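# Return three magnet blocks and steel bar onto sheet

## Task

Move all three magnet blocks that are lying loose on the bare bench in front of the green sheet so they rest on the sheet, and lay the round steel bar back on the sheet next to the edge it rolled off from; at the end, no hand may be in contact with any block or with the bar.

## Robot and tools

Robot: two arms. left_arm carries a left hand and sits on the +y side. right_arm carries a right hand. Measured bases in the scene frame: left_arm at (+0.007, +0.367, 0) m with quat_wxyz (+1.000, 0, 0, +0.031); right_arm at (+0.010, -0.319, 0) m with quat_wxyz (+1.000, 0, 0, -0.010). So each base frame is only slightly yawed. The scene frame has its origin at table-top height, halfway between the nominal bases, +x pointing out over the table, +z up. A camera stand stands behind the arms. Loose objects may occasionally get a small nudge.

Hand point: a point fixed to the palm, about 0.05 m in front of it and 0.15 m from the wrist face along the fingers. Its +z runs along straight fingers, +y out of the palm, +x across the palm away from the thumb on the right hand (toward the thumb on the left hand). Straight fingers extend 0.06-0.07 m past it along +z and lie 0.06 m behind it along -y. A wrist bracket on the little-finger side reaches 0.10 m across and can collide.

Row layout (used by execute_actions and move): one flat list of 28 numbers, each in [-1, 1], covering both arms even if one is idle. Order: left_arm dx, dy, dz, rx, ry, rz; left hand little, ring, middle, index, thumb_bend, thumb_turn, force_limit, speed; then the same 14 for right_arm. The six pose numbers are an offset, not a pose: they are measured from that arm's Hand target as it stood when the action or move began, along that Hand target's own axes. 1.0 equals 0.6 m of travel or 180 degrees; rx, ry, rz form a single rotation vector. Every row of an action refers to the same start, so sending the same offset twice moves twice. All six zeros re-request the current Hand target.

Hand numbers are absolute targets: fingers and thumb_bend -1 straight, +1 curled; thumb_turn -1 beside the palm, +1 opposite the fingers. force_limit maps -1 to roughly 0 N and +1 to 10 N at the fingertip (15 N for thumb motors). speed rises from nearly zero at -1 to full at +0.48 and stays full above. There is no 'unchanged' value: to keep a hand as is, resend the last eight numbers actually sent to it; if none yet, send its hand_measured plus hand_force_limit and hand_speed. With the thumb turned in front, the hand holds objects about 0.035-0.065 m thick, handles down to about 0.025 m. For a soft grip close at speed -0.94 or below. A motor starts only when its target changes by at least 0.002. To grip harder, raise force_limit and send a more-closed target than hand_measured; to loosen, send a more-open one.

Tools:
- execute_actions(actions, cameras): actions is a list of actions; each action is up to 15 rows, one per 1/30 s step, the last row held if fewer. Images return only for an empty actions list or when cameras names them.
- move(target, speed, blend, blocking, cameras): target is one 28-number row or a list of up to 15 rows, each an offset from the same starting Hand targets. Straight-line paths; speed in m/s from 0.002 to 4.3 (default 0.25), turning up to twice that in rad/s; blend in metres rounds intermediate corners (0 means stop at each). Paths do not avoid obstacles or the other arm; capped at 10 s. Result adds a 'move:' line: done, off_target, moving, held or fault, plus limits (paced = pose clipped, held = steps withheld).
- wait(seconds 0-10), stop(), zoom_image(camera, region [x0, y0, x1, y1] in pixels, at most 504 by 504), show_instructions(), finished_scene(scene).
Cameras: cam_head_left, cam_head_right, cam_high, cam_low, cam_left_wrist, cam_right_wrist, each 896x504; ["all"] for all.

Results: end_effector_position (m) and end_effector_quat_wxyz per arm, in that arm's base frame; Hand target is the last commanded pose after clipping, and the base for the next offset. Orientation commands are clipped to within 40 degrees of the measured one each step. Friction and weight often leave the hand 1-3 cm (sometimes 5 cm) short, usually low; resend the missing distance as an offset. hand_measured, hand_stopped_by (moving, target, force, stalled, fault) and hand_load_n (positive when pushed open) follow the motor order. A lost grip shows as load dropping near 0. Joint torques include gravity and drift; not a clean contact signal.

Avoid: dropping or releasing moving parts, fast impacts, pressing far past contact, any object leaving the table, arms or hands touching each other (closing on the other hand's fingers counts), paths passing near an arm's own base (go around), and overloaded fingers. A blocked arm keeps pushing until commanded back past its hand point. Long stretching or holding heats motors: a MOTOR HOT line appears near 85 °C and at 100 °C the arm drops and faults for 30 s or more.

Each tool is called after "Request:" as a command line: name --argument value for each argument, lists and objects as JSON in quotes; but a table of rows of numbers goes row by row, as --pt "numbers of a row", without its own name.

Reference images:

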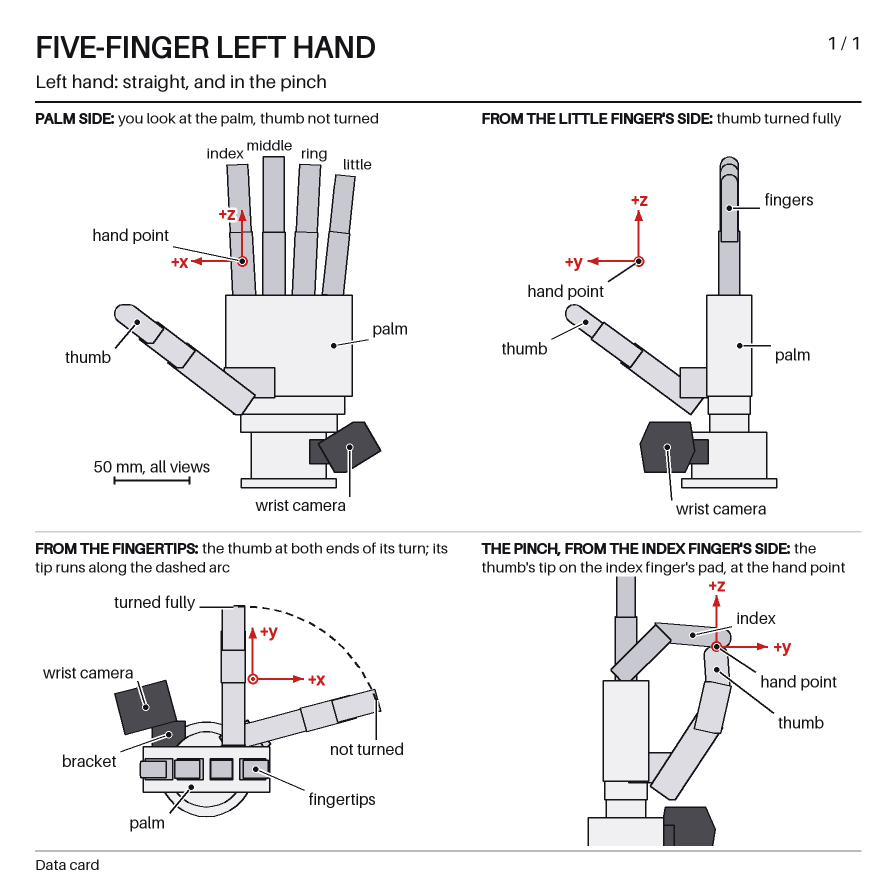

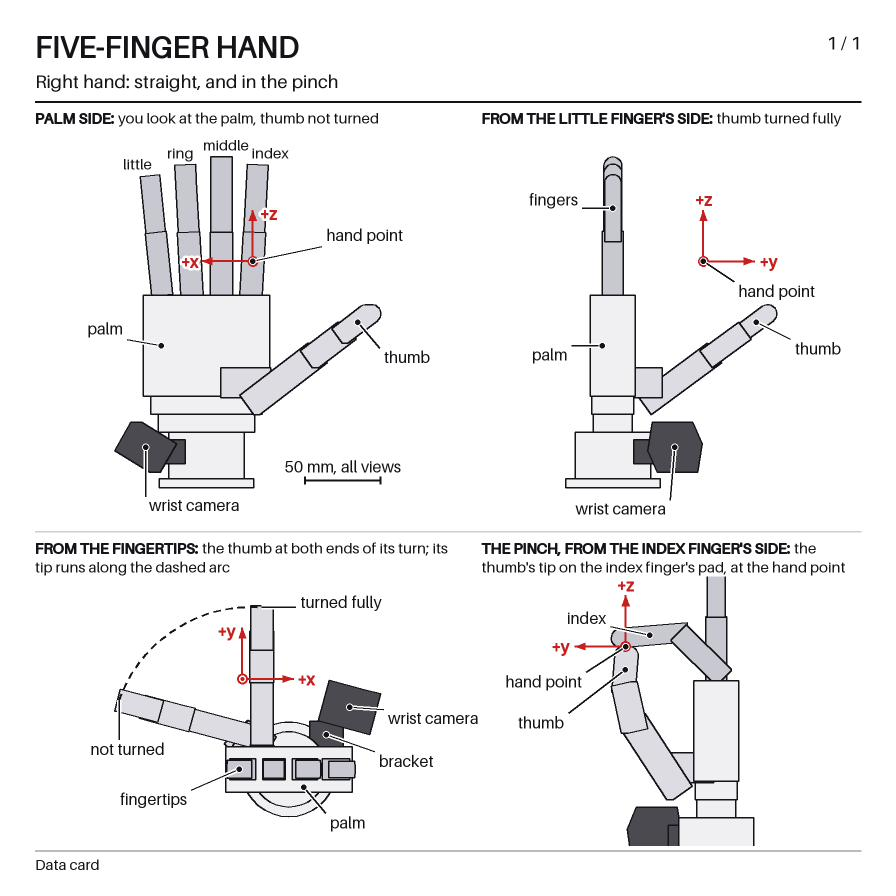

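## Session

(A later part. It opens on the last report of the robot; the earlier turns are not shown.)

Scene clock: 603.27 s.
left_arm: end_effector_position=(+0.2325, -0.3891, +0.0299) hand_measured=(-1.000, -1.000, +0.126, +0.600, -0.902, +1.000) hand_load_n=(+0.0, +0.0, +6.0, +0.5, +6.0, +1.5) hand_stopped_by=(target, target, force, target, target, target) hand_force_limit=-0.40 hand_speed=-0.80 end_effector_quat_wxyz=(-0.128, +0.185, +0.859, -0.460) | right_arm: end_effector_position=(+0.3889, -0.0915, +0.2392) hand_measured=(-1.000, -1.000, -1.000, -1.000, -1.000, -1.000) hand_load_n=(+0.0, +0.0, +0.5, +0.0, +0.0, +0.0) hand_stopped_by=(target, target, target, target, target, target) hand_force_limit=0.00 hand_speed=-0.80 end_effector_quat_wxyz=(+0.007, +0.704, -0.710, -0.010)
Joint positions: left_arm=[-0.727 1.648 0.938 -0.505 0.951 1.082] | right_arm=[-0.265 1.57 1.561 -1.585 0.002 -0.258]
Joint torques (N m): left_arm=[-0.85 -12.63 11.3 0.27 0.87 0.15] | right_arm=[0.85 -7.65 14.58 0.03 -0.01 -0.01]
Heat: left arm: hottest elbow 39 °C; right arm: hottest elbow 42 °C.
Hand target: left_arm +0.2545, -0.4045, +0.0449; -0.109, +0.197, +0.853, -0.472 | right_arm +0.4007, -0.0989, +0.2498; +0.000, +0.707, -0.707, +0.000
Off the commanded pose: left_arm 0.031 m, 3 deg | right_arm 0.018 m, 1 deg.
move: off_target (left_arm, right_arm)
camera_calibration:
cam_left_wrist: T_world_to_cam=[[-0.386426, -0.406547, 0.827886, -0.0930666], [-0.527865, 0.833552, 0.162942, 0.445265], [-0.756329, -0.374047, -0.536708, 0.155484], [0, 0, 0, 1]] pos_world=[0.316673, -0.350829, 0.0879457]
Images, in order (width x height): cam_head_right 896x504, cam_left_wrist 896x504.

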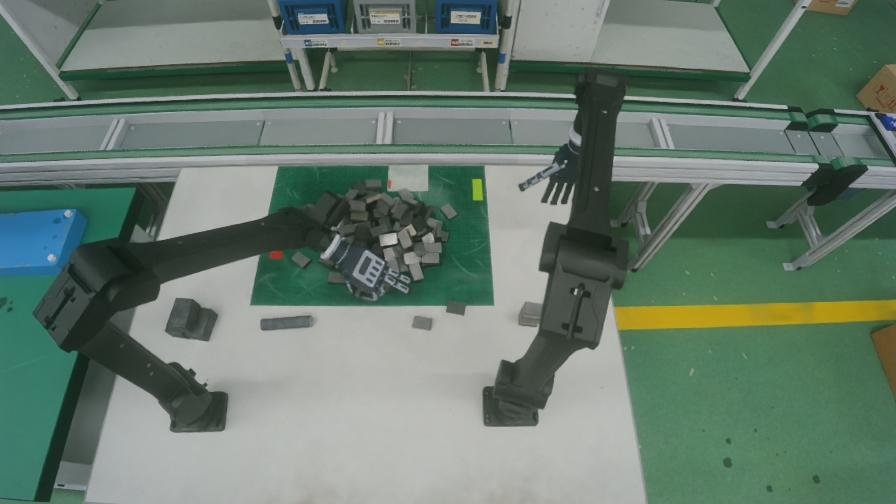

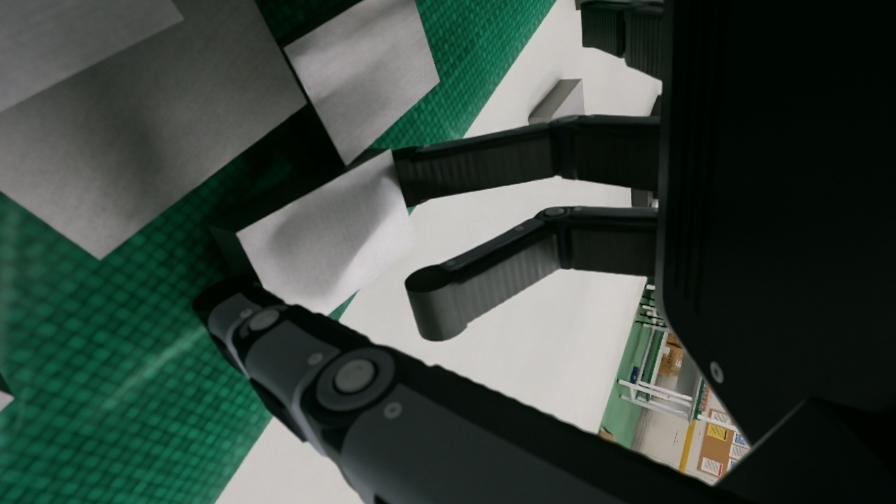

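Request:
move --pt "0 0.0085 0.0053 0 0 0 -1 -1 0.6 0.6 -0.9 1 -0.4 -0.8 0 0 0 0 0 0 -1 -1 -1 -1 -1 -1 0 -0.8" --pt "0 0.0085 0.0053 0 0 0 -1 -1 -0.5 -0.5 -1 1 -0.4 -0.6 0 0 0 0 0 0 -1 -1 -1 -1 -1 -1 0 -0.8" --pt "0 -0.0848 -0.053 0 0 0 -1 -1 -0.5 -0.5 -1 1 -0.4 -0.6 0 0 0 0 0 0 -1 -1 -1 -1 -1 -1 0 -0.8" --speed '[0.03,0.1,0.1]' --cameras '["cam_left_wrist","cam_head_right"]'

Request:
zoom_image --camera "cam_head_right" --region '[330, 240, 480, 340]'

Scene clock: 624.93 s.
left_arm: end_effector_position=(+0.2361, -0.3928, +0.0847) hand_measured=(-1.000, -1.000, -0.500, -0.500, -1.000, +1.000) hand_load_n=(+0.0, +0.0, +0.0, -0.5, +0.0, +0.0) hand_stopped_by=(target, target, target, target, target, target) hand_force_limit=-0.40 hand_speed=-0.60 end_effector_quat_wxyz=(-0.130, +0.185, +0.859, -0.460) | right_arm: end_effector_position=(+0.3889, -0.0915, +0.2392) hand_measured=(-1.000, -1.000, -1.000, -1.000, -1.000, -1.000) hand_load_n=(+0.0, +0.0, +0.0, +0.0, +0.0, +0.0) hand_stopped_by=(target, target, target, target, target, target) hand_force_limit=0.00 hand_speed=-0.80 end_effector_quat_wxyz=(+0.007, +0.704, -0.710, -0.010)
Joint positions: left_arm=[-0.727 1.571 1.017 -0.667 0.955 1.086] | right_arm=[-0.265 1.57 1.561 -1.585 0.002 -0.258]
Joint torques (N m): left_arm=[-0.73 -13.22 11.58 0.16 0.76 0.11] | right_arm=[0.79 -7.53 14.6 0.03 0 0.01]
Heat: left arm: hottest elbow 40 °C; right arm: hottest elbow 42 °C.
Hand target: left_arm +0.2543, -0.4045, +0.1049; -0.109, +0.197, +0.853, -0.472 | right_arm +0.4007, -0.0989, +0.2498; +0.000, +0.707, -0.707, +0.000
Off the commanded pose: left_arm 0.030 m, 3 deg | right_arm 0.018 m, 1 deg.
move: off_target (left_arm, right_arm); target 2's new numbers were sent with left_arm's hand 0.030 m and 3 deg from that target
camera_calibration:
cam_left_wrist: T_world_to_cam=[[-0.384577, -0.405222, 0.829395, -0.13853], [-0.524971, 0.835059, 0.164569, 0.441073], [-0.75928, -0.372119, -0.533874, 0.187389], [0, 0, 0, 1]] pos_world=[0.320556, -0.354726, 0.142351]
Images, in order (width x height): cam_head_right 896x504, cam_left_wrist 896x504.

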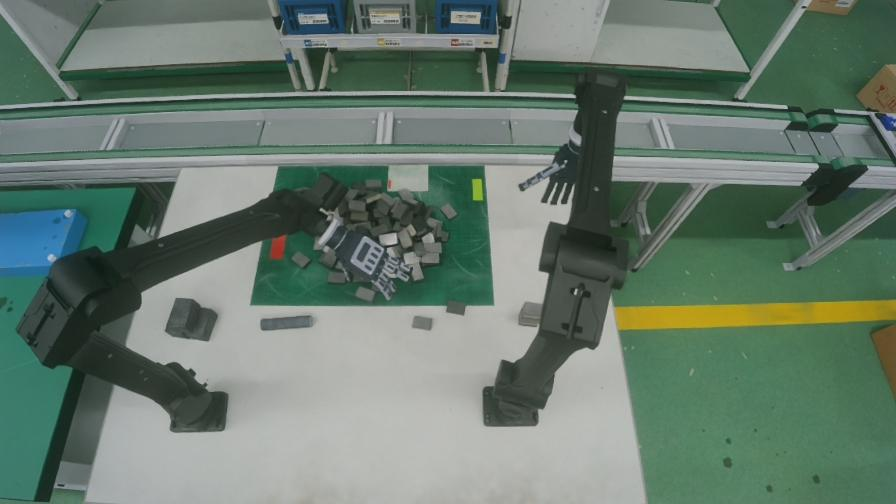

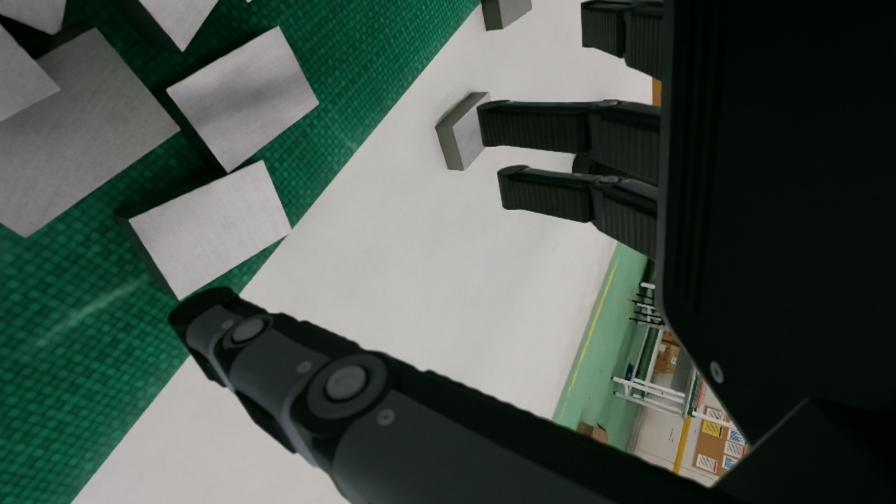

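Scaled by 3.360 from the camera's 896x504 image, which has a finer 1280x720 frame.

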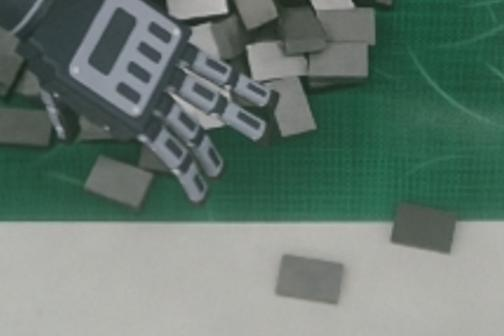

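Request:
move --target '[0.0405,-0.1408,0.2095,0,-0.0589,-0.0368,-1,-1,-0.5,-0.5,-0.9,1,-0.4,-0.6,0,0,0,0,0,0,-1,-1,-1,-1,-1,-1,0,-0.8]' --speed 0.2 --cameras '["cam_left_wrist","cam_head_right"]'

Scene clock: 641.77 s.
left_arm: end_effector_position=(+0.1678, -0.5280, +0.1124) hand_measured=(-1.000, -1.000, -0.500, -0.500, -0.900, +1.000) hand_load_n=(+0.0, +0.0, -0.5, +0.0, +0.0, +0.0) hand_stopped_by=(target, target, target, target, target, target) hand_force_limit=-0.40 hand_speed=-0.60 end_effector_quat_wxyz=(-0.056, +0.107, +0.870, -0.479) | right_arm: end_effector_position=(+0.3889, -0.0915, +0.2392) hand_measured=(-1.000, -1.000, -1.000, -1.000, -1.000, -1.000) hand_load_n=(+0.0, +0.0, +0.0, +0.0, +0.0, +0.0) hand_stopped_by=(target, target, target, target, target, target) hand_force_limit=0.00 hand_speed=-0.80 end_effector_quat_wxyz=(+0.007, +0.704, -0.710, -0.010)
Joint positions: left_arm=[-1.058 1.551 1.017 -0.181 0.615 0.471] | right_arm=[-0.265 1.57 1.561 -1.585 0.002 -0.258]
Joint torques (N m): left_arm=[-1.67 -12.98 8.1 2.02 0.28 -0.15] | right_arm=[0.97 -7.59 14.56 0.05 -0.01 0]
Heat: left arm: hottest elbow 39 °C; right arm: hottest elbow 42 °C.
Hand target: left_arm +0.1663, -0.5298, +0.1096; -0.057, +0.103, +0.869, -0.481 | right_arm +0.4007, -0.0989, +0.2498; +0.000, +0.707, -0.707, +0.000
Off the commanded pose: left_arm 0.004 m, 1 deg | right_arm 0.018 m, 1 deg.
move: off_target (right_arm)
camera_calibration:
cam_left_wrist: T_world_to_cam=[[-0.33662, -0.45719, 0.823203, -0.277474], [-0.695798, 0.709811, 0.109692, 0.482281], [-0.63447, -0.535859, -0.557049, -0.00473824], [0, 0, 0, 1]] pos_world=[0.239161, -0.471726, 0.172875]
Images, in order (width x height): cam_head_right 896x504, cam_left_wrist 896x504.

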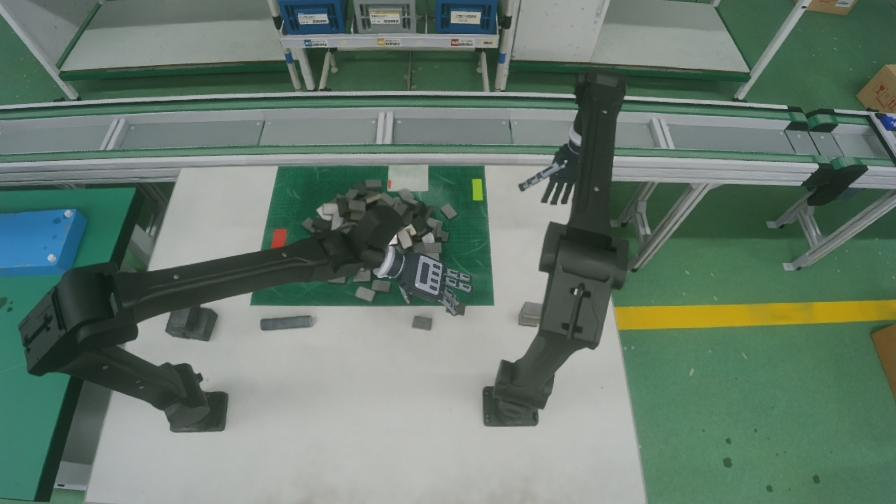

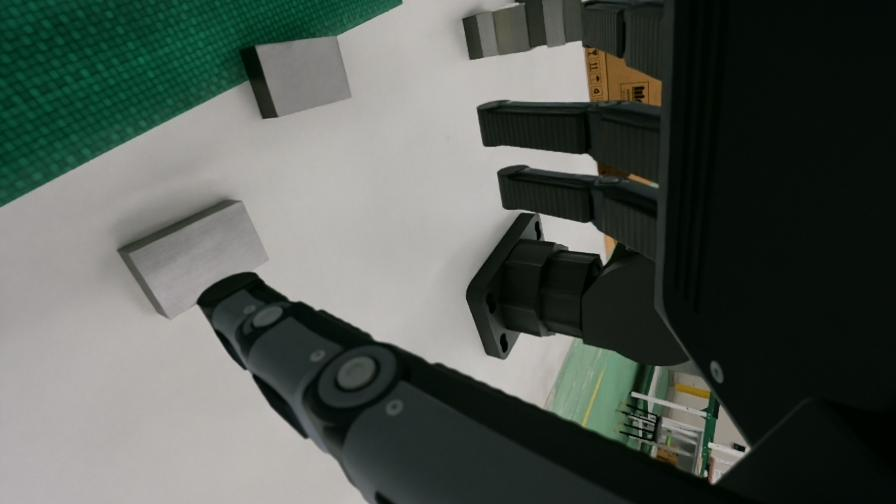

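Request:
move --pt "0.0165 0.0715 0.0417 0 0.0118 0.0074 -1 -1 -0.5 -0.5 -0.9 1 -0.4 -0.6 0 0 0 0 0 0 -1 -1 -1 -1 -1 -1 0 -0.8" --pt "0.0165 0.1053 0.0628 0 0.0118 0.0074 -1 -1 -0.5 -0.5 -0.9 1 -0.4 -0.6 0 0 0 0 0 0 -1 -1 -1 -1 -1 -1 0 -0.8" --speed 0.12 --blend '[0.01,0]' --cameras '["cam_left_wrist"]'

Scene clock: 673.20 s.
left_arm: end_effector_position=(+0.1613, -0.5232, +0.0404) hand_measured=(-1.000, -1.000, -0.500, -0.500, -0.900, +1.000) hand_load_n=(+0.0, +0.0, +0.0, +0.0, +0.0, +0.5) hand_stopped_by=(target, target, target, target, target, target) hand_force_limit=-0.40 hand_speed=-0.60 end_effector_quat_wxyz=(-0.068, +0.110, +0.869, -0.477) | right_arm: end_effector_position=(+0.3889, -0.0915, +0.2392) hand_measured=(-1.000, -1.000, -1.000, -1.000, -1.000, -1.000) hand_load_n=(+0.0, +0.0, +0.0, +0.0, +0.0, +0.0) hand_stopped_by=(target, target, target, target, target, target) hand_force_limit=0.00 hand_speed=-0.80 end_effector_quat_wxyz=(+0.007, +0.704, -0.710, -0.010)
Joint positions: left_arm=[-1.058 1.666 0.93 0.007 0.637 0.473] | right_arm=[-0.265 1.57 1.561 -1.585 0.002 -0.258]
Joint torques (N m): left_arm=[-1.96 -12.92 7.34 2.03 0.51 0.13] | right_arm=[0.73 -7.65 14.57 -0.02 0.01 0]
Heat: left arm: hottest elbow 36 °C; right arm: hottest elbow 43 °C.
Hand target: left_arm +0.1571, -0.5260, +0.0363; -0.067, +0.122, +0.866, -0.479 | right_arm +0.4007, -0.0989, +0.2498; +0.000, +0.707, -0.707, +0.000
Off the commanded pose: left_arm 0.007 m, 1 deg | right_arm 0.018 m, 1 deg.
move: off_target (right_arm)
camera_calibration:
cam_left_wrist: T_world_to_cam=[[-0.329457, -0.455974, 0.826769, -0.218884], [-0.681263, 0.721077, 0.126209, 0.485082], [-0.653712, -0.521667, -0.548201, -0.0362498], [0, 0, 0, 1]] pos_world=[0.234659, -0.468497, 0.099873]
Images, in order (width x height): cam_left_wrist 896x504.

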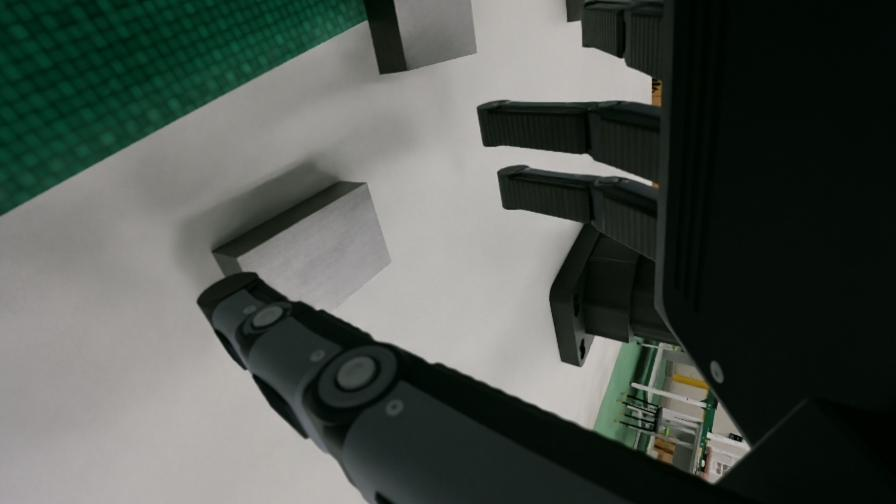

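Request:
move --target '[0.0073,0.0248,0,0,0,0,-1,-1,-0.5,-0.5,-0.9,1,-0.4,-0.6,0,0,0,0,0,0,-1,-1,-1,-1,-1,-1,0,-0.8]' --speed 0.12 --cameras '["cam_left_wrist"]'

Scene clock: 691.97 s.
left_arm: end_effector_position=(+0.1572, -0.5169, +0.0311) hand_measured=(-1.000, -1.000, -0.500, -0.500, -0.900, +1.000) hand_load_n=(+0.0, +0.0, +0.0, +0.0, +0.0, +0.0) hand_stopped_by=(target, target, target, target, target, target) hand_force_limit=-0.40 hand_speed=-0.60 end_effector_quat_wxyz=(-0.068, +0.113, +0.868, -0.479) | right_arm: end_effector_position=(+0.3889, -0.0915, +0.2392) hand_measured=(-1.000, -1.000, -1.000, -1.000, -1.000, -1.000) hand_load_n=(+0.0, +0.0, -0.5, +0.5, -0.5, +0.0) hand_stopped_by=(target, target, target, target, target, target) hand_force_limit=0.00 hand_speed=-0.80 end_effector_quat_wxyz=(+0.007, +0.704, -0.710, -0.010)
Joint positions: left_arm=[-1.058 1.669 0.898 0.046 0.641 0.476] | right_arm=[-0.265 1.57 1.561 -1.585 0.002 -0.258]
Joint torques (N m): left_arm=[-1.32 -12.57 6.89 1.95 0.5 0.15] | right_arm=[0.91 -7.65 14.56 0.03 0 0.01]
Heat: left arm: hottest elbow 36 °C; right arm: hottest elbow 43 °C.
Hand target: left_arm +0.1550, -0.5172, +0.0236; -0.068, +0.122, +0.866, -0.479 | right_arm +0.4007, -0.0989, +0.2498; +0.000, +0.707, -0.707, +0.000
Off the commanded pose: left_arm 0.008 m, 1 deg | right_arm 0.018 m, 1 deg.
move: off_target (right_arm)
camera_calibration:
cam_left_wrist: T_world_to_cam=[[-0.333346, -0.449667, 0.828662, -0.205821], [-0.678056, 0.725037, 0.120673, 0.480675], [-0.655073, -0.521653, -0.546588, -0.0405499], [0, 0, 0, 1]] pos_world=[0.230752, -0.462211, 0.0903868]
Images, in order (width x height): cam_left_wrist 896x504.

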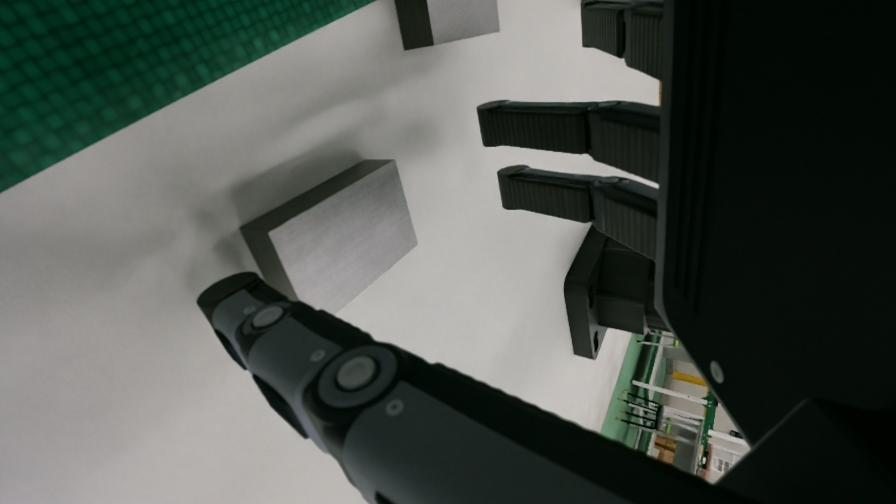

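Request:
move --pt "0 0.0085 0.0053 0 0 0 -1 -1 -0.5 -0.5 -0.9 1 -0.4 -0.6 0 0 0 0 0 0 -1 -1 -1 -1 -1 -1 0 -0.8" --pt "0 0.0085 0.0053 0 0 0 -1 -1 0.6 0.6 -0.9 1 -0.4 -0.8 0 0 0 0 0 0 -1 -1 -1 -1 -1 -1 0 -0.8" --speed 0.12 --cameras '["cam_left_wrist"]'

Scene clock: 701.93 s.
left_arm: end_effector_position=(+0.1573, -0.5171, +0.0254) hand_measured=(-1.000, -1.000, +0.124, +0.600, -0.902, +1.000) hand_load_n=(+0.0, +0.0, +6.0, +0.0, +6.0, +0.5) hand_stopped_by=(target, target, force, target, target, target) hand_force_limit=-0.40 hand_speed=-0.80 end_effector_quat_wxyz=(-0.068, +0.115, +0.867, -0.480) | right_arm: end_effector_position=(+0.3889, -0.0915, +0.2392) hand_measured=(-1.000, -1.000, -1.000, -1.000, -1.000, -1.000) hand_load_n=(+0.0, +0.0, +0.0, +0.0, -0.5, +0.0) hand_stopped_by=(target, target, target, target, target, target) hand_force_limit=0.00 hand_speed=-0.80 end_effector_quat_wxyz=(+0.007, +0.704, -0.710, -0.010)
Joint positions: left_arm=[-1.058 1.682 0.893 0.065 0.642 0.478] | right_arm=[-0.265 1.57 1.561 -1.585 0.002 -0.258]
Joint torques (N m): left_arm=[-1.49 -12.75 6.8 1.95 0.49 0.12] | right_arm=[0.91 -7.77 14.54 -0.01 0 -0.01]
Heat: left arm: hottest elbow 36 °C; right arm: hottest elbow 43 °C.
Hand target: left_arm +0.1550, -0.5171, +0.0177; -0.068, +0.122, +0.866, -0.479 | right_arm +0.4007, -0.0989, +0.2498; +0.000, +0.707, -0.707, +0.000
Off the commanded pose: left_arm 0.008 m, 1 deg | right_arm 0.018 m, 1 deg.
move: off_target (right_arm)
camera_calibration:
cam_left_wrist: T_world_to_cam=[[-0.336147, -0.447059, 0.828941, -0.199331], [-0.677053, 0.726531, 0.117274, 0.482328], [-0.654679, -0.521816, -0.546903, -0.0438426], [0, 0, 0, 1]] pos_world=[0.230854, -0.462417, 0.0846916]
Images, in order (width x height): cam_left_wrist 896x504.

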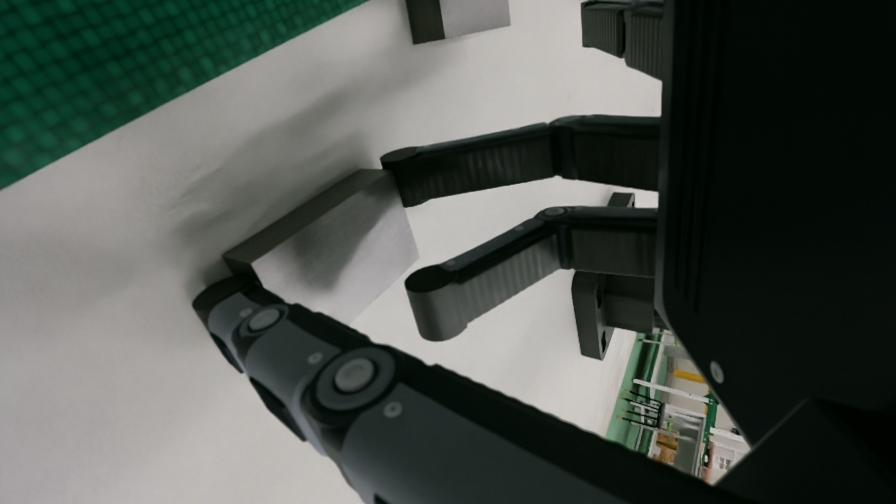

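Request:
move --pt "0 -0.0495 -0.0309 0 0 0 -1 -1 0.6 0.6 -0.9 1 -0.4 -0.8 0 0 0 0 0 0 -1 -1 -1 -1 -1 -1 0 -0.8" --pt "-0.1435 -0.0328 -0.0578 0 0 0 -1 -1 0.6 0.6 -0.9 1 -0.4 -0.8 0 0 0 0 0 0 -1 -1 -1 -1 -1 -1 0 -0.8" --speed 0.12 --blend '[0.01,0]' --cameras '["cam_left_wrist"]'

Scene clock: 718.77 s.
left_arm: end_effector_position=(+0.2245, -0.5023, +0.0333) hand_measured=(-1.000, -1.000, +0.124, +0.600, -0.902, +1.000) hand_load_n=(+0.0, +0.0, +5.5, +0.0, +6.0, +0.5) hand_stopped_by=(target, target, force, target, target, target) hand_force_limit=-0.40 hand_speed=-0.80 end_effector_quat_wxyz=(-0.084, +0.110, +0.875, -0.464) | right_arm: end_effector_position=(+0.3889, -0.0915, +0.2392) hand_measured=(-1.000, -1.000, -1.000, -1.000, -1.000, -1.000) hand_load_n=(+0.0, +0.0, +0.0, +0.0, -0.5, +0.0) hand_stopped_by=(target, target, target, target, target, target) hand_force_limit=0.00 hand_speed=-0.80 end_effector_quat_wxyz=(+0.007, +0.704, -0.710, -0.010)
Joint positions: left_arm=[-0.921 1.731 1.026 -0.152 0.744 0.61] | right_arm=[-0.265 1.57 1.561 -1.585 0.002 -0.258]
Joint torques (N m): left_arm=[-0.91 -14.21 11.96 0.85 0.66 0.11] | right_arm=[0.85 -7.41 14.6 0.05 0 0]
Heat: left arm: hottest elbow 35 °C; right arm: hottest elbow 43 °C.
Hand target: left_arm +0.2429, -0.5227, +0.0527; -0.067, +0.122, +0.866, -0.479 | right_arm +0.4007, -0.0989, +0.2498; +0.000, +0.707, -0.707, +0.000
Off the commanded pose: left_arm 0.034 m, 3 deg | right_arm 0.018 m, 1 deg.
move: off_target (left_arm, right_arm)
camera_calibration:
cam_left_wrist: T_world_to_cam=[[-0.316371, -0.478076, 0.819361, -0.196432], [-0.668264, 0.725351, 0.165194, 0.511895], [-0.6733, -0.495288, -0.548961, 0.0297285], [0, 0, 0, 1]] pos_world=[0.299952, -0.450489, 0.0927069]
Images, in order (width x height): cam_left_wrist 896x504.

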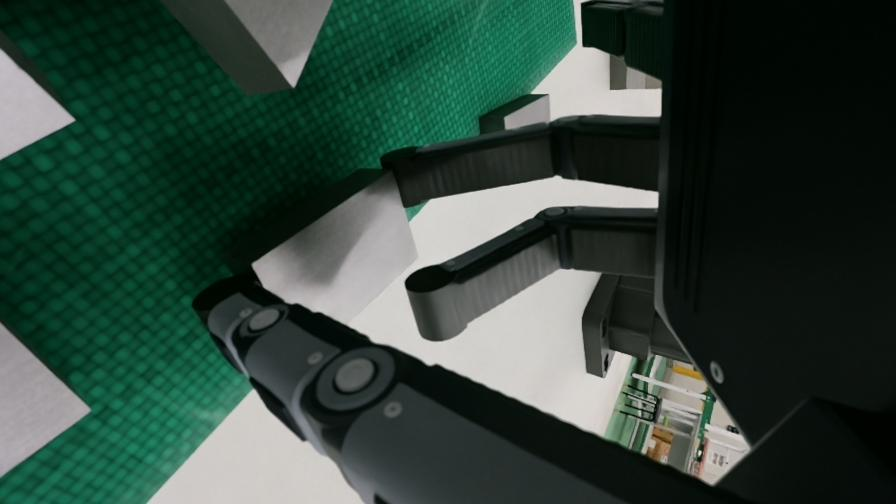

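Request:
move --pt "-0.0359 0.0042 -0.0067 0 0 0 -1 -1 0.6 0.6 -0.9 1 -0.4 -0.8 0 0 0 0 0 0 -1 -1 -1 -1 -1 -1 0 -0.8" --pt "-0.0359 0.014 -0.0005 0 0 0 -1 -1 0.6 0.6 -0.9 1 -0.4 -0.8 0 0 0 0 0 0 -1 -1 -1 -1 -1 -1 0 -0.8" --pt "-0.0359 0.014 -0.0005 0 0 0 -1 -1 -0.5 -0.5 -1 1 -0.4 -0.6 0 0 0 0 0 0 -1 -1 -1 -1 -1 -1 0 -0.8" --pt "-0.0359 -0.0806 -0.0597 0 0 0 -1 -1 -0.5 -0.5 -1 1 -0.4 -0.6 0 0 0 0 0 0 -1 -1 -1 -1 -1 -1 0 -0.8" --speed '[0.08,0.03,0.1,0.1]' --cameras '["cam_left_wrist","cam_head_right"]'

Request:
zoom_image --camera "cam_head_right" --region '[330, 240, 480, 340]'

Scene clock: 740.13 s.
left_arm: end_effector_position=(+0.2493, -0.5099, +0.0883) hand_measured=(-1.000, -1.000, -0.500, -0.500, -1.000, +1.000) hand_load_n=(+0.0, +0.0, +0.0, +0.0, +0.0, +0.0) hand_stopped_by=(target, target, target, target, target, target) hand_force_limit=-0.40 hand_speed=-0.60 end_effector_quat_wxyz=(-0.086, +0.110, +0.875, -0.464) | right_arm: end_effector_position=(+0.3889, -0.0915, +0.2392) hand_measured=(-1.000, -1.000, -1.000, -1.000, -1.000, -1.000) hand_load_n=(+0.0, +0.0, +0.0, +0.5, +0.0, +0.0) hand_stopped_by=(target, target, target, target, target, target) hand_force_limit=0.00 hand_speed=-0.80 end_effector_quat_wxyz=(+0.007, +0.704, -0.710, -0.010)
Joint positions: left_arm=[-0.89 1.694 1.154 -0.342 0.768 0.643] | right_arm=[-0.265 1.57 1.561 -1.585 0.002 -0.258]
Joint torques (N m): left_arm=[-0.91 -15.33 12.05 0.72 0.58 0.1] | right_arm=[0.85 -7.65 14.56 0.02 0 0]
Heat: left arm: hottest elbow 40 °C; right arm: hottest elbow 43 °C.
Hand target: left_arm +0.2649, -0.5242, +0.1126; -0.068, +0.122, +0.866, -0.479 | right_arm +0.4007, -0.0989, +0.2498; +0.000, +0.707, -0.707, +0.000
Off the commanded pose: left_arm 0.032 m, 3 deg | right_arm 0.018 m, 1 deg.
move: off_target (left_arm, right_arm); target 3's new numbers were sent with left_arm's hand 0.033 m and 4 deg from that target
camera_calibration:
cam_left_wrist: T_world_to_cam=[[-0.315393, -0.476523, 0.820642, -0.236764], [-0.665561, 0.727501, 0.166647, 0.525164], [-0.676429, -0.493628, -0.546604, 0.0743319], [0, 0, 0, 1]] pos_world=[0.325135, -0.458188, 0.147411]
Images, in order (width x height): cam_head_right 896x504, cam_left_wrist 896x504.

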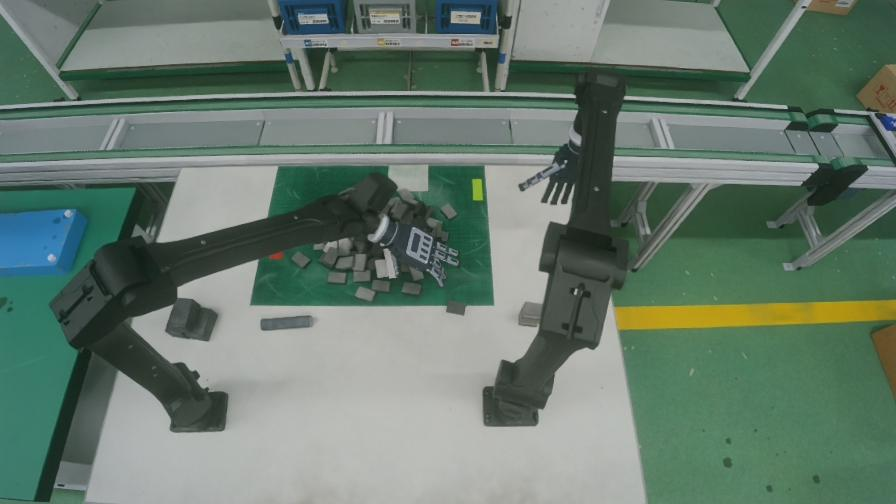

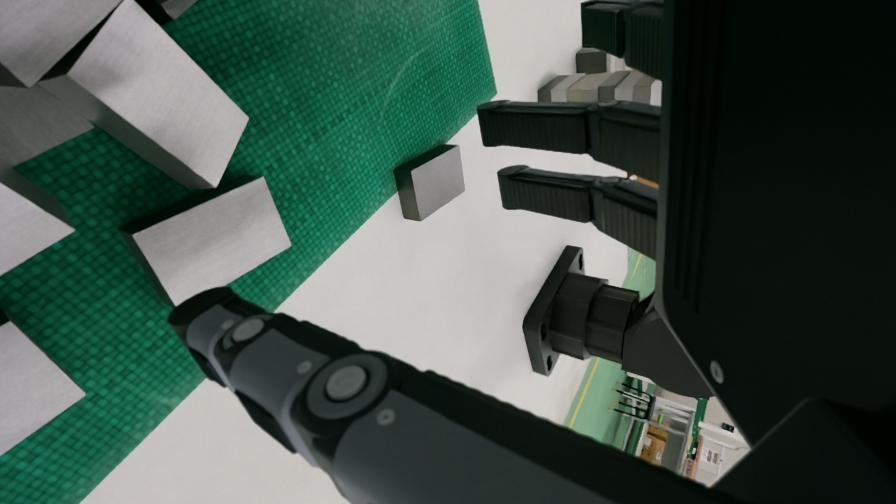

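Scaled by 3.360 from the camera's 896x504 image, which has a finer 1280x720 frame.

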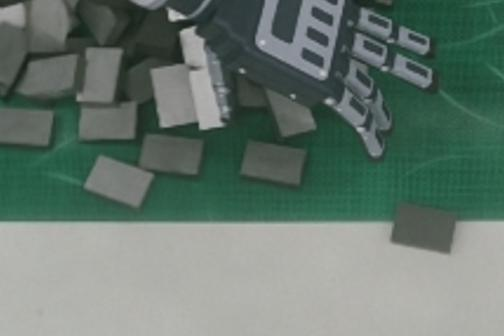

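Request:
move --target '[0.0992,-0.0562,0.1608,0,-0.0188,-0.0118,-1,-1,-0.5,-1,-0.9,1,-0.4,-0.6,0,0,0,0,0,0,-1,-1,-1,-1,-1,-1,0,-0.8]' --speed 0.2 --cameras '["cam_left_wrist"]'

Scene clock: 754.93 s.
left_arm: end_effector_position=(+0.1728, -0.5884, +0.0793) hand_measured=(-1.000, -1.000, -0.500, -1.000, -0.900, +1.000) hand_load_n=(-0.5, +0.0, +0.0, -0.5, +0.0, +0.0) hand_stopped_by=(target, target, target, target, target, target) hand_force_limit=-0.40 hand_speed=-0.60 end_effector_quat_wxyz=(-0.058, +0.094, +0.877, -0.467) | right_arm: end_effector_position=(+0.3889, -0.0915, +0.2392) hand_measured=(-1.000, -1.000, -1.000, -1.000, -1.000, -1.000) hand_load_n=(+0.0, +0.0, +0.0, +0.0, +0.0, +0.0) hand_stopped_by=(target, target, target, target, target, target) hand_force_limit=0.00 hand_speed=-0.80 end_effector_quat_wxyz=(+0.007, +0.704, -0.710, -0.010)
Joint positions: left_arm=[-1.11 1.731 1.154 -0.139 0.558 0.414] | right_arm=[-0.265 1.57 1.561 -1.585 0.002 -0.258]
Joint torques (N m): left_arm=[-1.49 -14.86 10.65 2.13 0.27 -0.18] | right_arm=[0.85 -7.59 14.57 0.03 0 -0.01]
Heat: left arm: hottest elbow 42 °C; right arm: hottest elbow 44 °C.
Hand target: left_arm +0.1802, -0.6035, +0.0899; -0.051, +0.092, +0.870, -0.481 | right_arm +0.4007, -0.0989, +0.2498; +0.000, +0.707, -0.707, +0.000
Off the commanded pose: left_arm 0.020 m, 2 deg | right_arm 0.018 m, 1 deg.
move: off_target (left_arm, right_arm)
camera_calibration:
cam_left_wrist: T_world_to_cam=[[-0.315423, -0.487898, 0.813919, -0.296989], [-0.70951, 0.690821, 0.139147, 0.521131], [-0.630161, -0.533594, -0.564069, -0.0512435], [0, 0, 0, 1]] pos_world=[0.243779, -0.532252, 0.140306]
Images, in order (width x height): cam_left_wrist 896x504.

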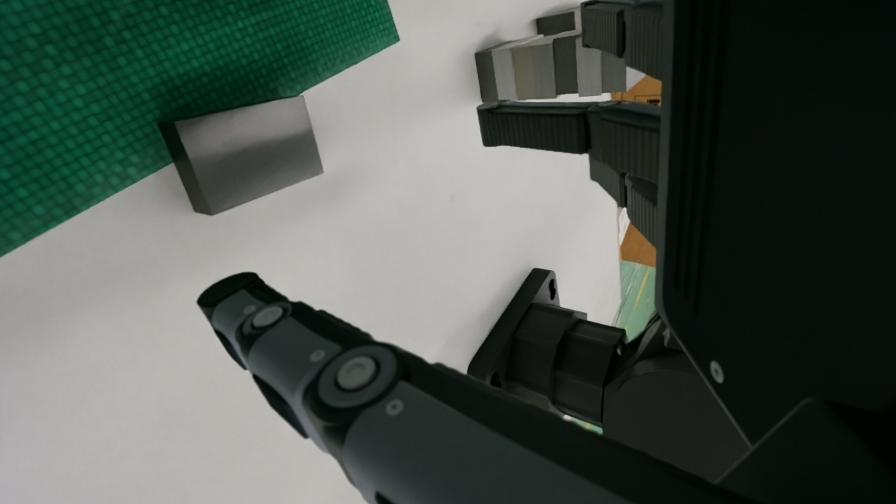

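Request:
move --pt "-0.021 0.0247 0.0393 0 0.0236 0.0147 -1 -1 -0.5 -1 -0.9 1 -0.4 -0.6 0 0 0 0 0 0 -1 -1 -1 -1 -1 -1 0 -0.8" --pt "-0.0077 0.0712 0.0497 0 0.0236 0.0147 -1 -1 -0.5 -1 -0.9 1 -0.4 -0.6 0 0 0 0 0 0 -1 -1 -1 -1 -1 -1 0 -0.8" --speed '[0.2,0.1]' --cameras '["cam_left_wrist"]'

Scene clock: 775.23 s.
left_arm: end_effector_position=(+0.1787, -0.6087, +0.0481) hand_measured=(-1.000, -1.000, -0.500, -1.000, -0.900, +1.000) hand_load_n=(+0.0, +0.0, +0.0, +0.0, +0.0, +0.0) hand_stopped_by=(target, target, target, target, target, target) hand_force_limit=-0.40 hand_speed=-0.60 end_effector_quat_wxyz=(-0.075, +0.127, +0.866, -0.478) | right_arm: end_effector_position=(+0.3889, -0.0915, +0.2392) hand_measured=(-1.000, -1.000, -1.000, -1.000, -1.000, -1.000) hand_load_n=(+0.0, +0.0, +0.0, +0.0, +0.0, +0.0) hand_stopped_by=(target, target, target, target, target, target) hand_force_limit=0.00 hand_speed=-0.80 end_effector_quat_wxyz=(+0.007, +0.704, -0.710, -0.010)
Joint positions: left_arm=[-1.102 1.838 1.201 -0.081 0.631 0.465] | right_arm=[-0.265 1.57 1.561 -1.585 0.002 -0.258]
Joint torques (N m): left_arm=[-0.67 -15.38 7.6 2.02 0.51 0.15] | right_arm=[0.97 -7.59 14.58 0.03 0 0]
Heat: left arm: hottest elbow 42 °C; right arm: hottest elbow 44 °C.
Hand target: left_arm +0.1842, -0.6070, +0.0379; -0.072, +0.129, +0.865, -0.479 | right_arm +0.4007, -0.0989, +0.2498; +0.000, +0.707, -0.707, +0.000
Off the commanded pose: left_arm 0.012 m, 0 deg | right_arm 0.018 m, 1 deg.
move: off_target (left_arm, right_arm)
camera_calibration:
cam_left_wrist: T_world_to_cam=[[-0.348048, -0.437882, 0.828928, -0.244122], [-0.655482, 0.745815, 0.118756, 0.568483], [-0.670228, -0.502015, -0.546603, -0.050419], [0, 0, 0, 1]] pos_world=[0.253872, -0.556191, 0.10729]
Images, in order (width x height): cam_left_wrist 896x504.

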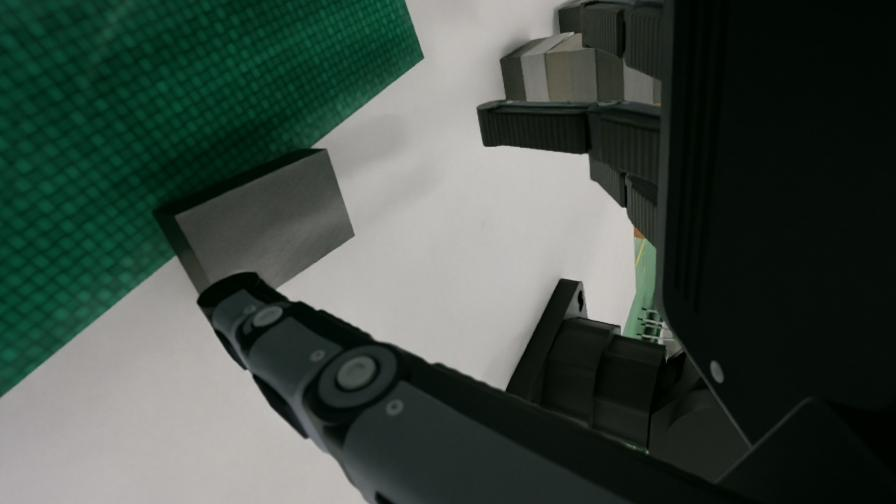

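Request:
move --pt "0.0025 0.0135 -0.0215 0 0 0 -1 -1 -0.5 -1 -0.9 1 -0.4 -0.6 0 0 0 0 0 0 -1 -1 -1 -1 -1 -1 0 -0.8" --pt "0.0025 0.0447 -0.002 0 0 0 -1 -1 -0.5 -1 -0.9 1 -0.4 -0.6 0 0 0 0 0 0 -1 -1 -1 -1 -1 -1 0 -0.8" --speed '[0.2,0.1]' --cameras '["cam_left_wrist"]'

Scene clock: 790.93 s.
left_arm: end_effector_position=(+0.1821, -0.5938, +0.0251) hand_measured=(-1.000, -1.000, -0.500, -1.000, -0.900, +1.000) hand_load_n=(+0.0, +0.0, +0.0, +0.0, +0.0, +0.0) hand_stopped_by=(target, target, target, target, target, target) hand_force_limit=-0.40 hand_speed=-0.60 end_effector_quat_wxyz=(-0.076, +0.127, +0.866, -0.478) | right_arm: end_effector_position=(+0.3889, -0.0915, +0.2392) hand_measured=(-1.000, -1.000, -1.000, -1.000, -1.000, -1.000) hand_load_n=(+0.0, +0.0, +0.0, +0.0, +0.0, +0.0) hand_stopped_by=(target, target, target, target, target, target) hand_force_limit=0.00 hand_speed=-0.80 end_effector_quat_wxyz=(+0.007, +0.704, -0.710, -0.010)
Joint positions: left_arm=[-1.084 1.852 1.148 -0.023 0.645 0.48] | right_arm=[-0.265 1.57 1.561 -1.585 0.002 -0.258]
Joint torques (N m): left_arm=[-0.85 -15.15 7.25 1.96 0.49 0.12] | right_arm=[0.97 -7.65 14.64 0.03 -0.01 0]
Heat: left arm: hottest elbow 39 °C; right arm: hottest elbow 44 °C.
Hand target: left_arm +0.1873, -0.5920, +0.0159; -0.072, +0.129, +0.865, -0.479 | right_arm +0.4007, -0.0989, +0.2498; +0.000, +0.707, -0.707, +0.000
Off the commanded pose: left_arm 0.011 m, 0 deg | right_arm 0.018 m, 1 deg.
move: off_target (left_arm, right_arm)
camera_calibration:
cam_left_wrist: T_world_to_cam=[[-0.347653, -0.438163, 0.828945, -0.217569], [-0.655255, 0.745902, 0.119459, 0.562323], [-0.670655, -0.50164, -0.546424, -0.0528687], [0, 0, 0, 1]] pos_world=[0.25737, -0.54129, 0.0842893]
Images, in order (width x height): cam_left_wrist 896x504.

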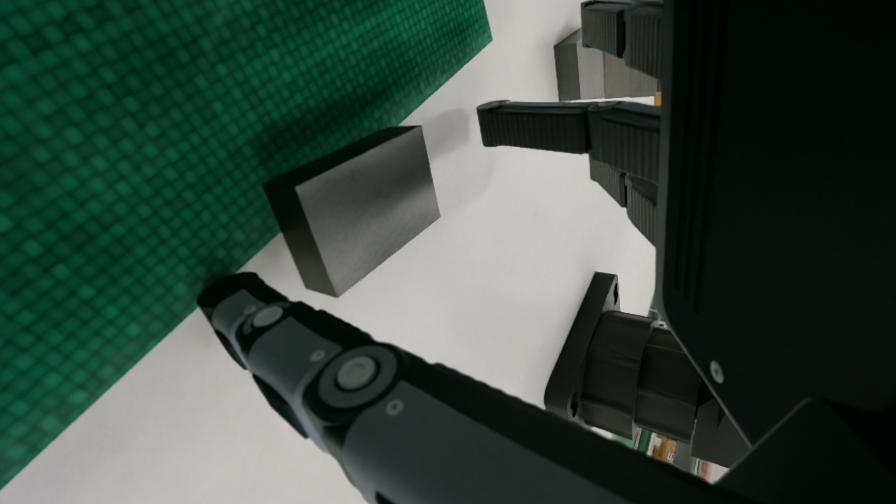

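Request:
move --pt "0 0 0 0 0 0 -1 -1 0.6 -1 -0.9 1 -0.4 -0.8 0 0 0 0 0 0 -1 -1 -1 -1 -1 -1 0 -0.8" --pt "0 -0.0424 -0.0265 0 0 0 -1 -1 0.6 -1 -0.9 1 -0.4 -0.8 0 0 0 0 0 0 -1 -1 -1 -1 -1 -1 0 -0.8" --pt "-0.0893 -0.031 -0.0445 0 0 0 -1 -1 0.6 -1 -0.9 1 -0.4 -0.8 0 0 0 0 0 0 -1 -1 -1 -1 -1 -1 0 -0.8" --speed '[0.2,0.1,0.1]' --cameras '["cam_left_wrist"]'

Scene clock: 803.90 s.
left_arm: end_effector_position=(+0.2282, -0.5742, +0.0273) hand_measured=(-1.000, -1.000, +0.126, -1.000, -0.902, +1.000) hand_load_n=(+0.0, +0.0, +6.0, +0.0, +6.5, +1.5) hand_stopped_by=(target, target, force, target, target, target) hand_force_limit=-0.40 hand_speed=-0.80 end_effector_quat_wxyz=(-0.086, +0.116, +0.875, -0.463) | right_arm: end_effector_position=(+0.3889, -0.0915, +0.2392) hand_measured=(-1.000, -1.000, -1.000, -1.000, -1.000, -1.000) hand_load_n=(+0.0, +0.0, +0.0, +0.0, +0.0, +0.0) hand_stopped_by=(target, target, target, target, target, target) hand_force_limit=0.00 hand_speed=-0.80 end_effector_quat_wxyz=(+0.007, +0.704, -0.710, -0.010)
Joint positions: left_arm=[-0.994 1.871 1.211 -0.157 0.703 0.551] | right_arm=[-0.265 1.57 1.561 -1.585 0.002 -0.258]
Joint torques (N m): left_arm=[-1.38 -16.09 12.25 0.85 0.61 0.14] | right_arm=[1.03 -7.71 14.56 0.02 -0.01 0]
Heat: left arm: hottest elbow 38 °C; right arm: hottest elbow 44 °C.
Hand target: left_arm +0.2423, -0.5955, +0.0458; -0.072, +0.129, +0.865, -0.479 | right_arm +0.4007, -0.0989, +0.2498; +0.000, +0.707, -0.707, +0.000
Off the commanded pose: left_arm 0.032 m, 3 deg | right_arm 0.018 m, 1 deg.
move: off_target (left_arm, right_arm)
camera_calibration:
cam_left_wrist: T_world_to_cam=[[-0.324004, -0.47365, 0.818949, -0.220289], [-0.659237, 0.733911, 0.16365, 0.570407], [-0.678548, -0.486858, -0.550038, -0.00063978], [0, 0, 0, 1]] pos_world=[0.304225, -0.523279, 0.0867063]
Images, in order (width x height): cam_left_wrist 896x504.

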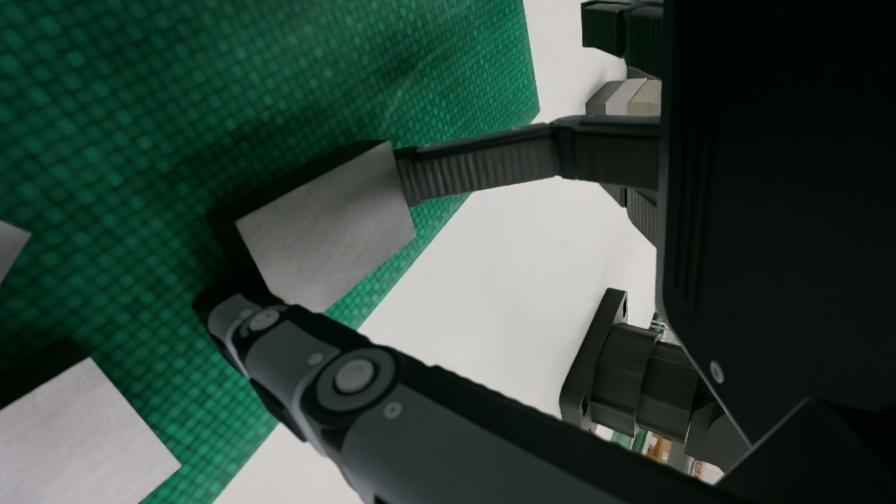

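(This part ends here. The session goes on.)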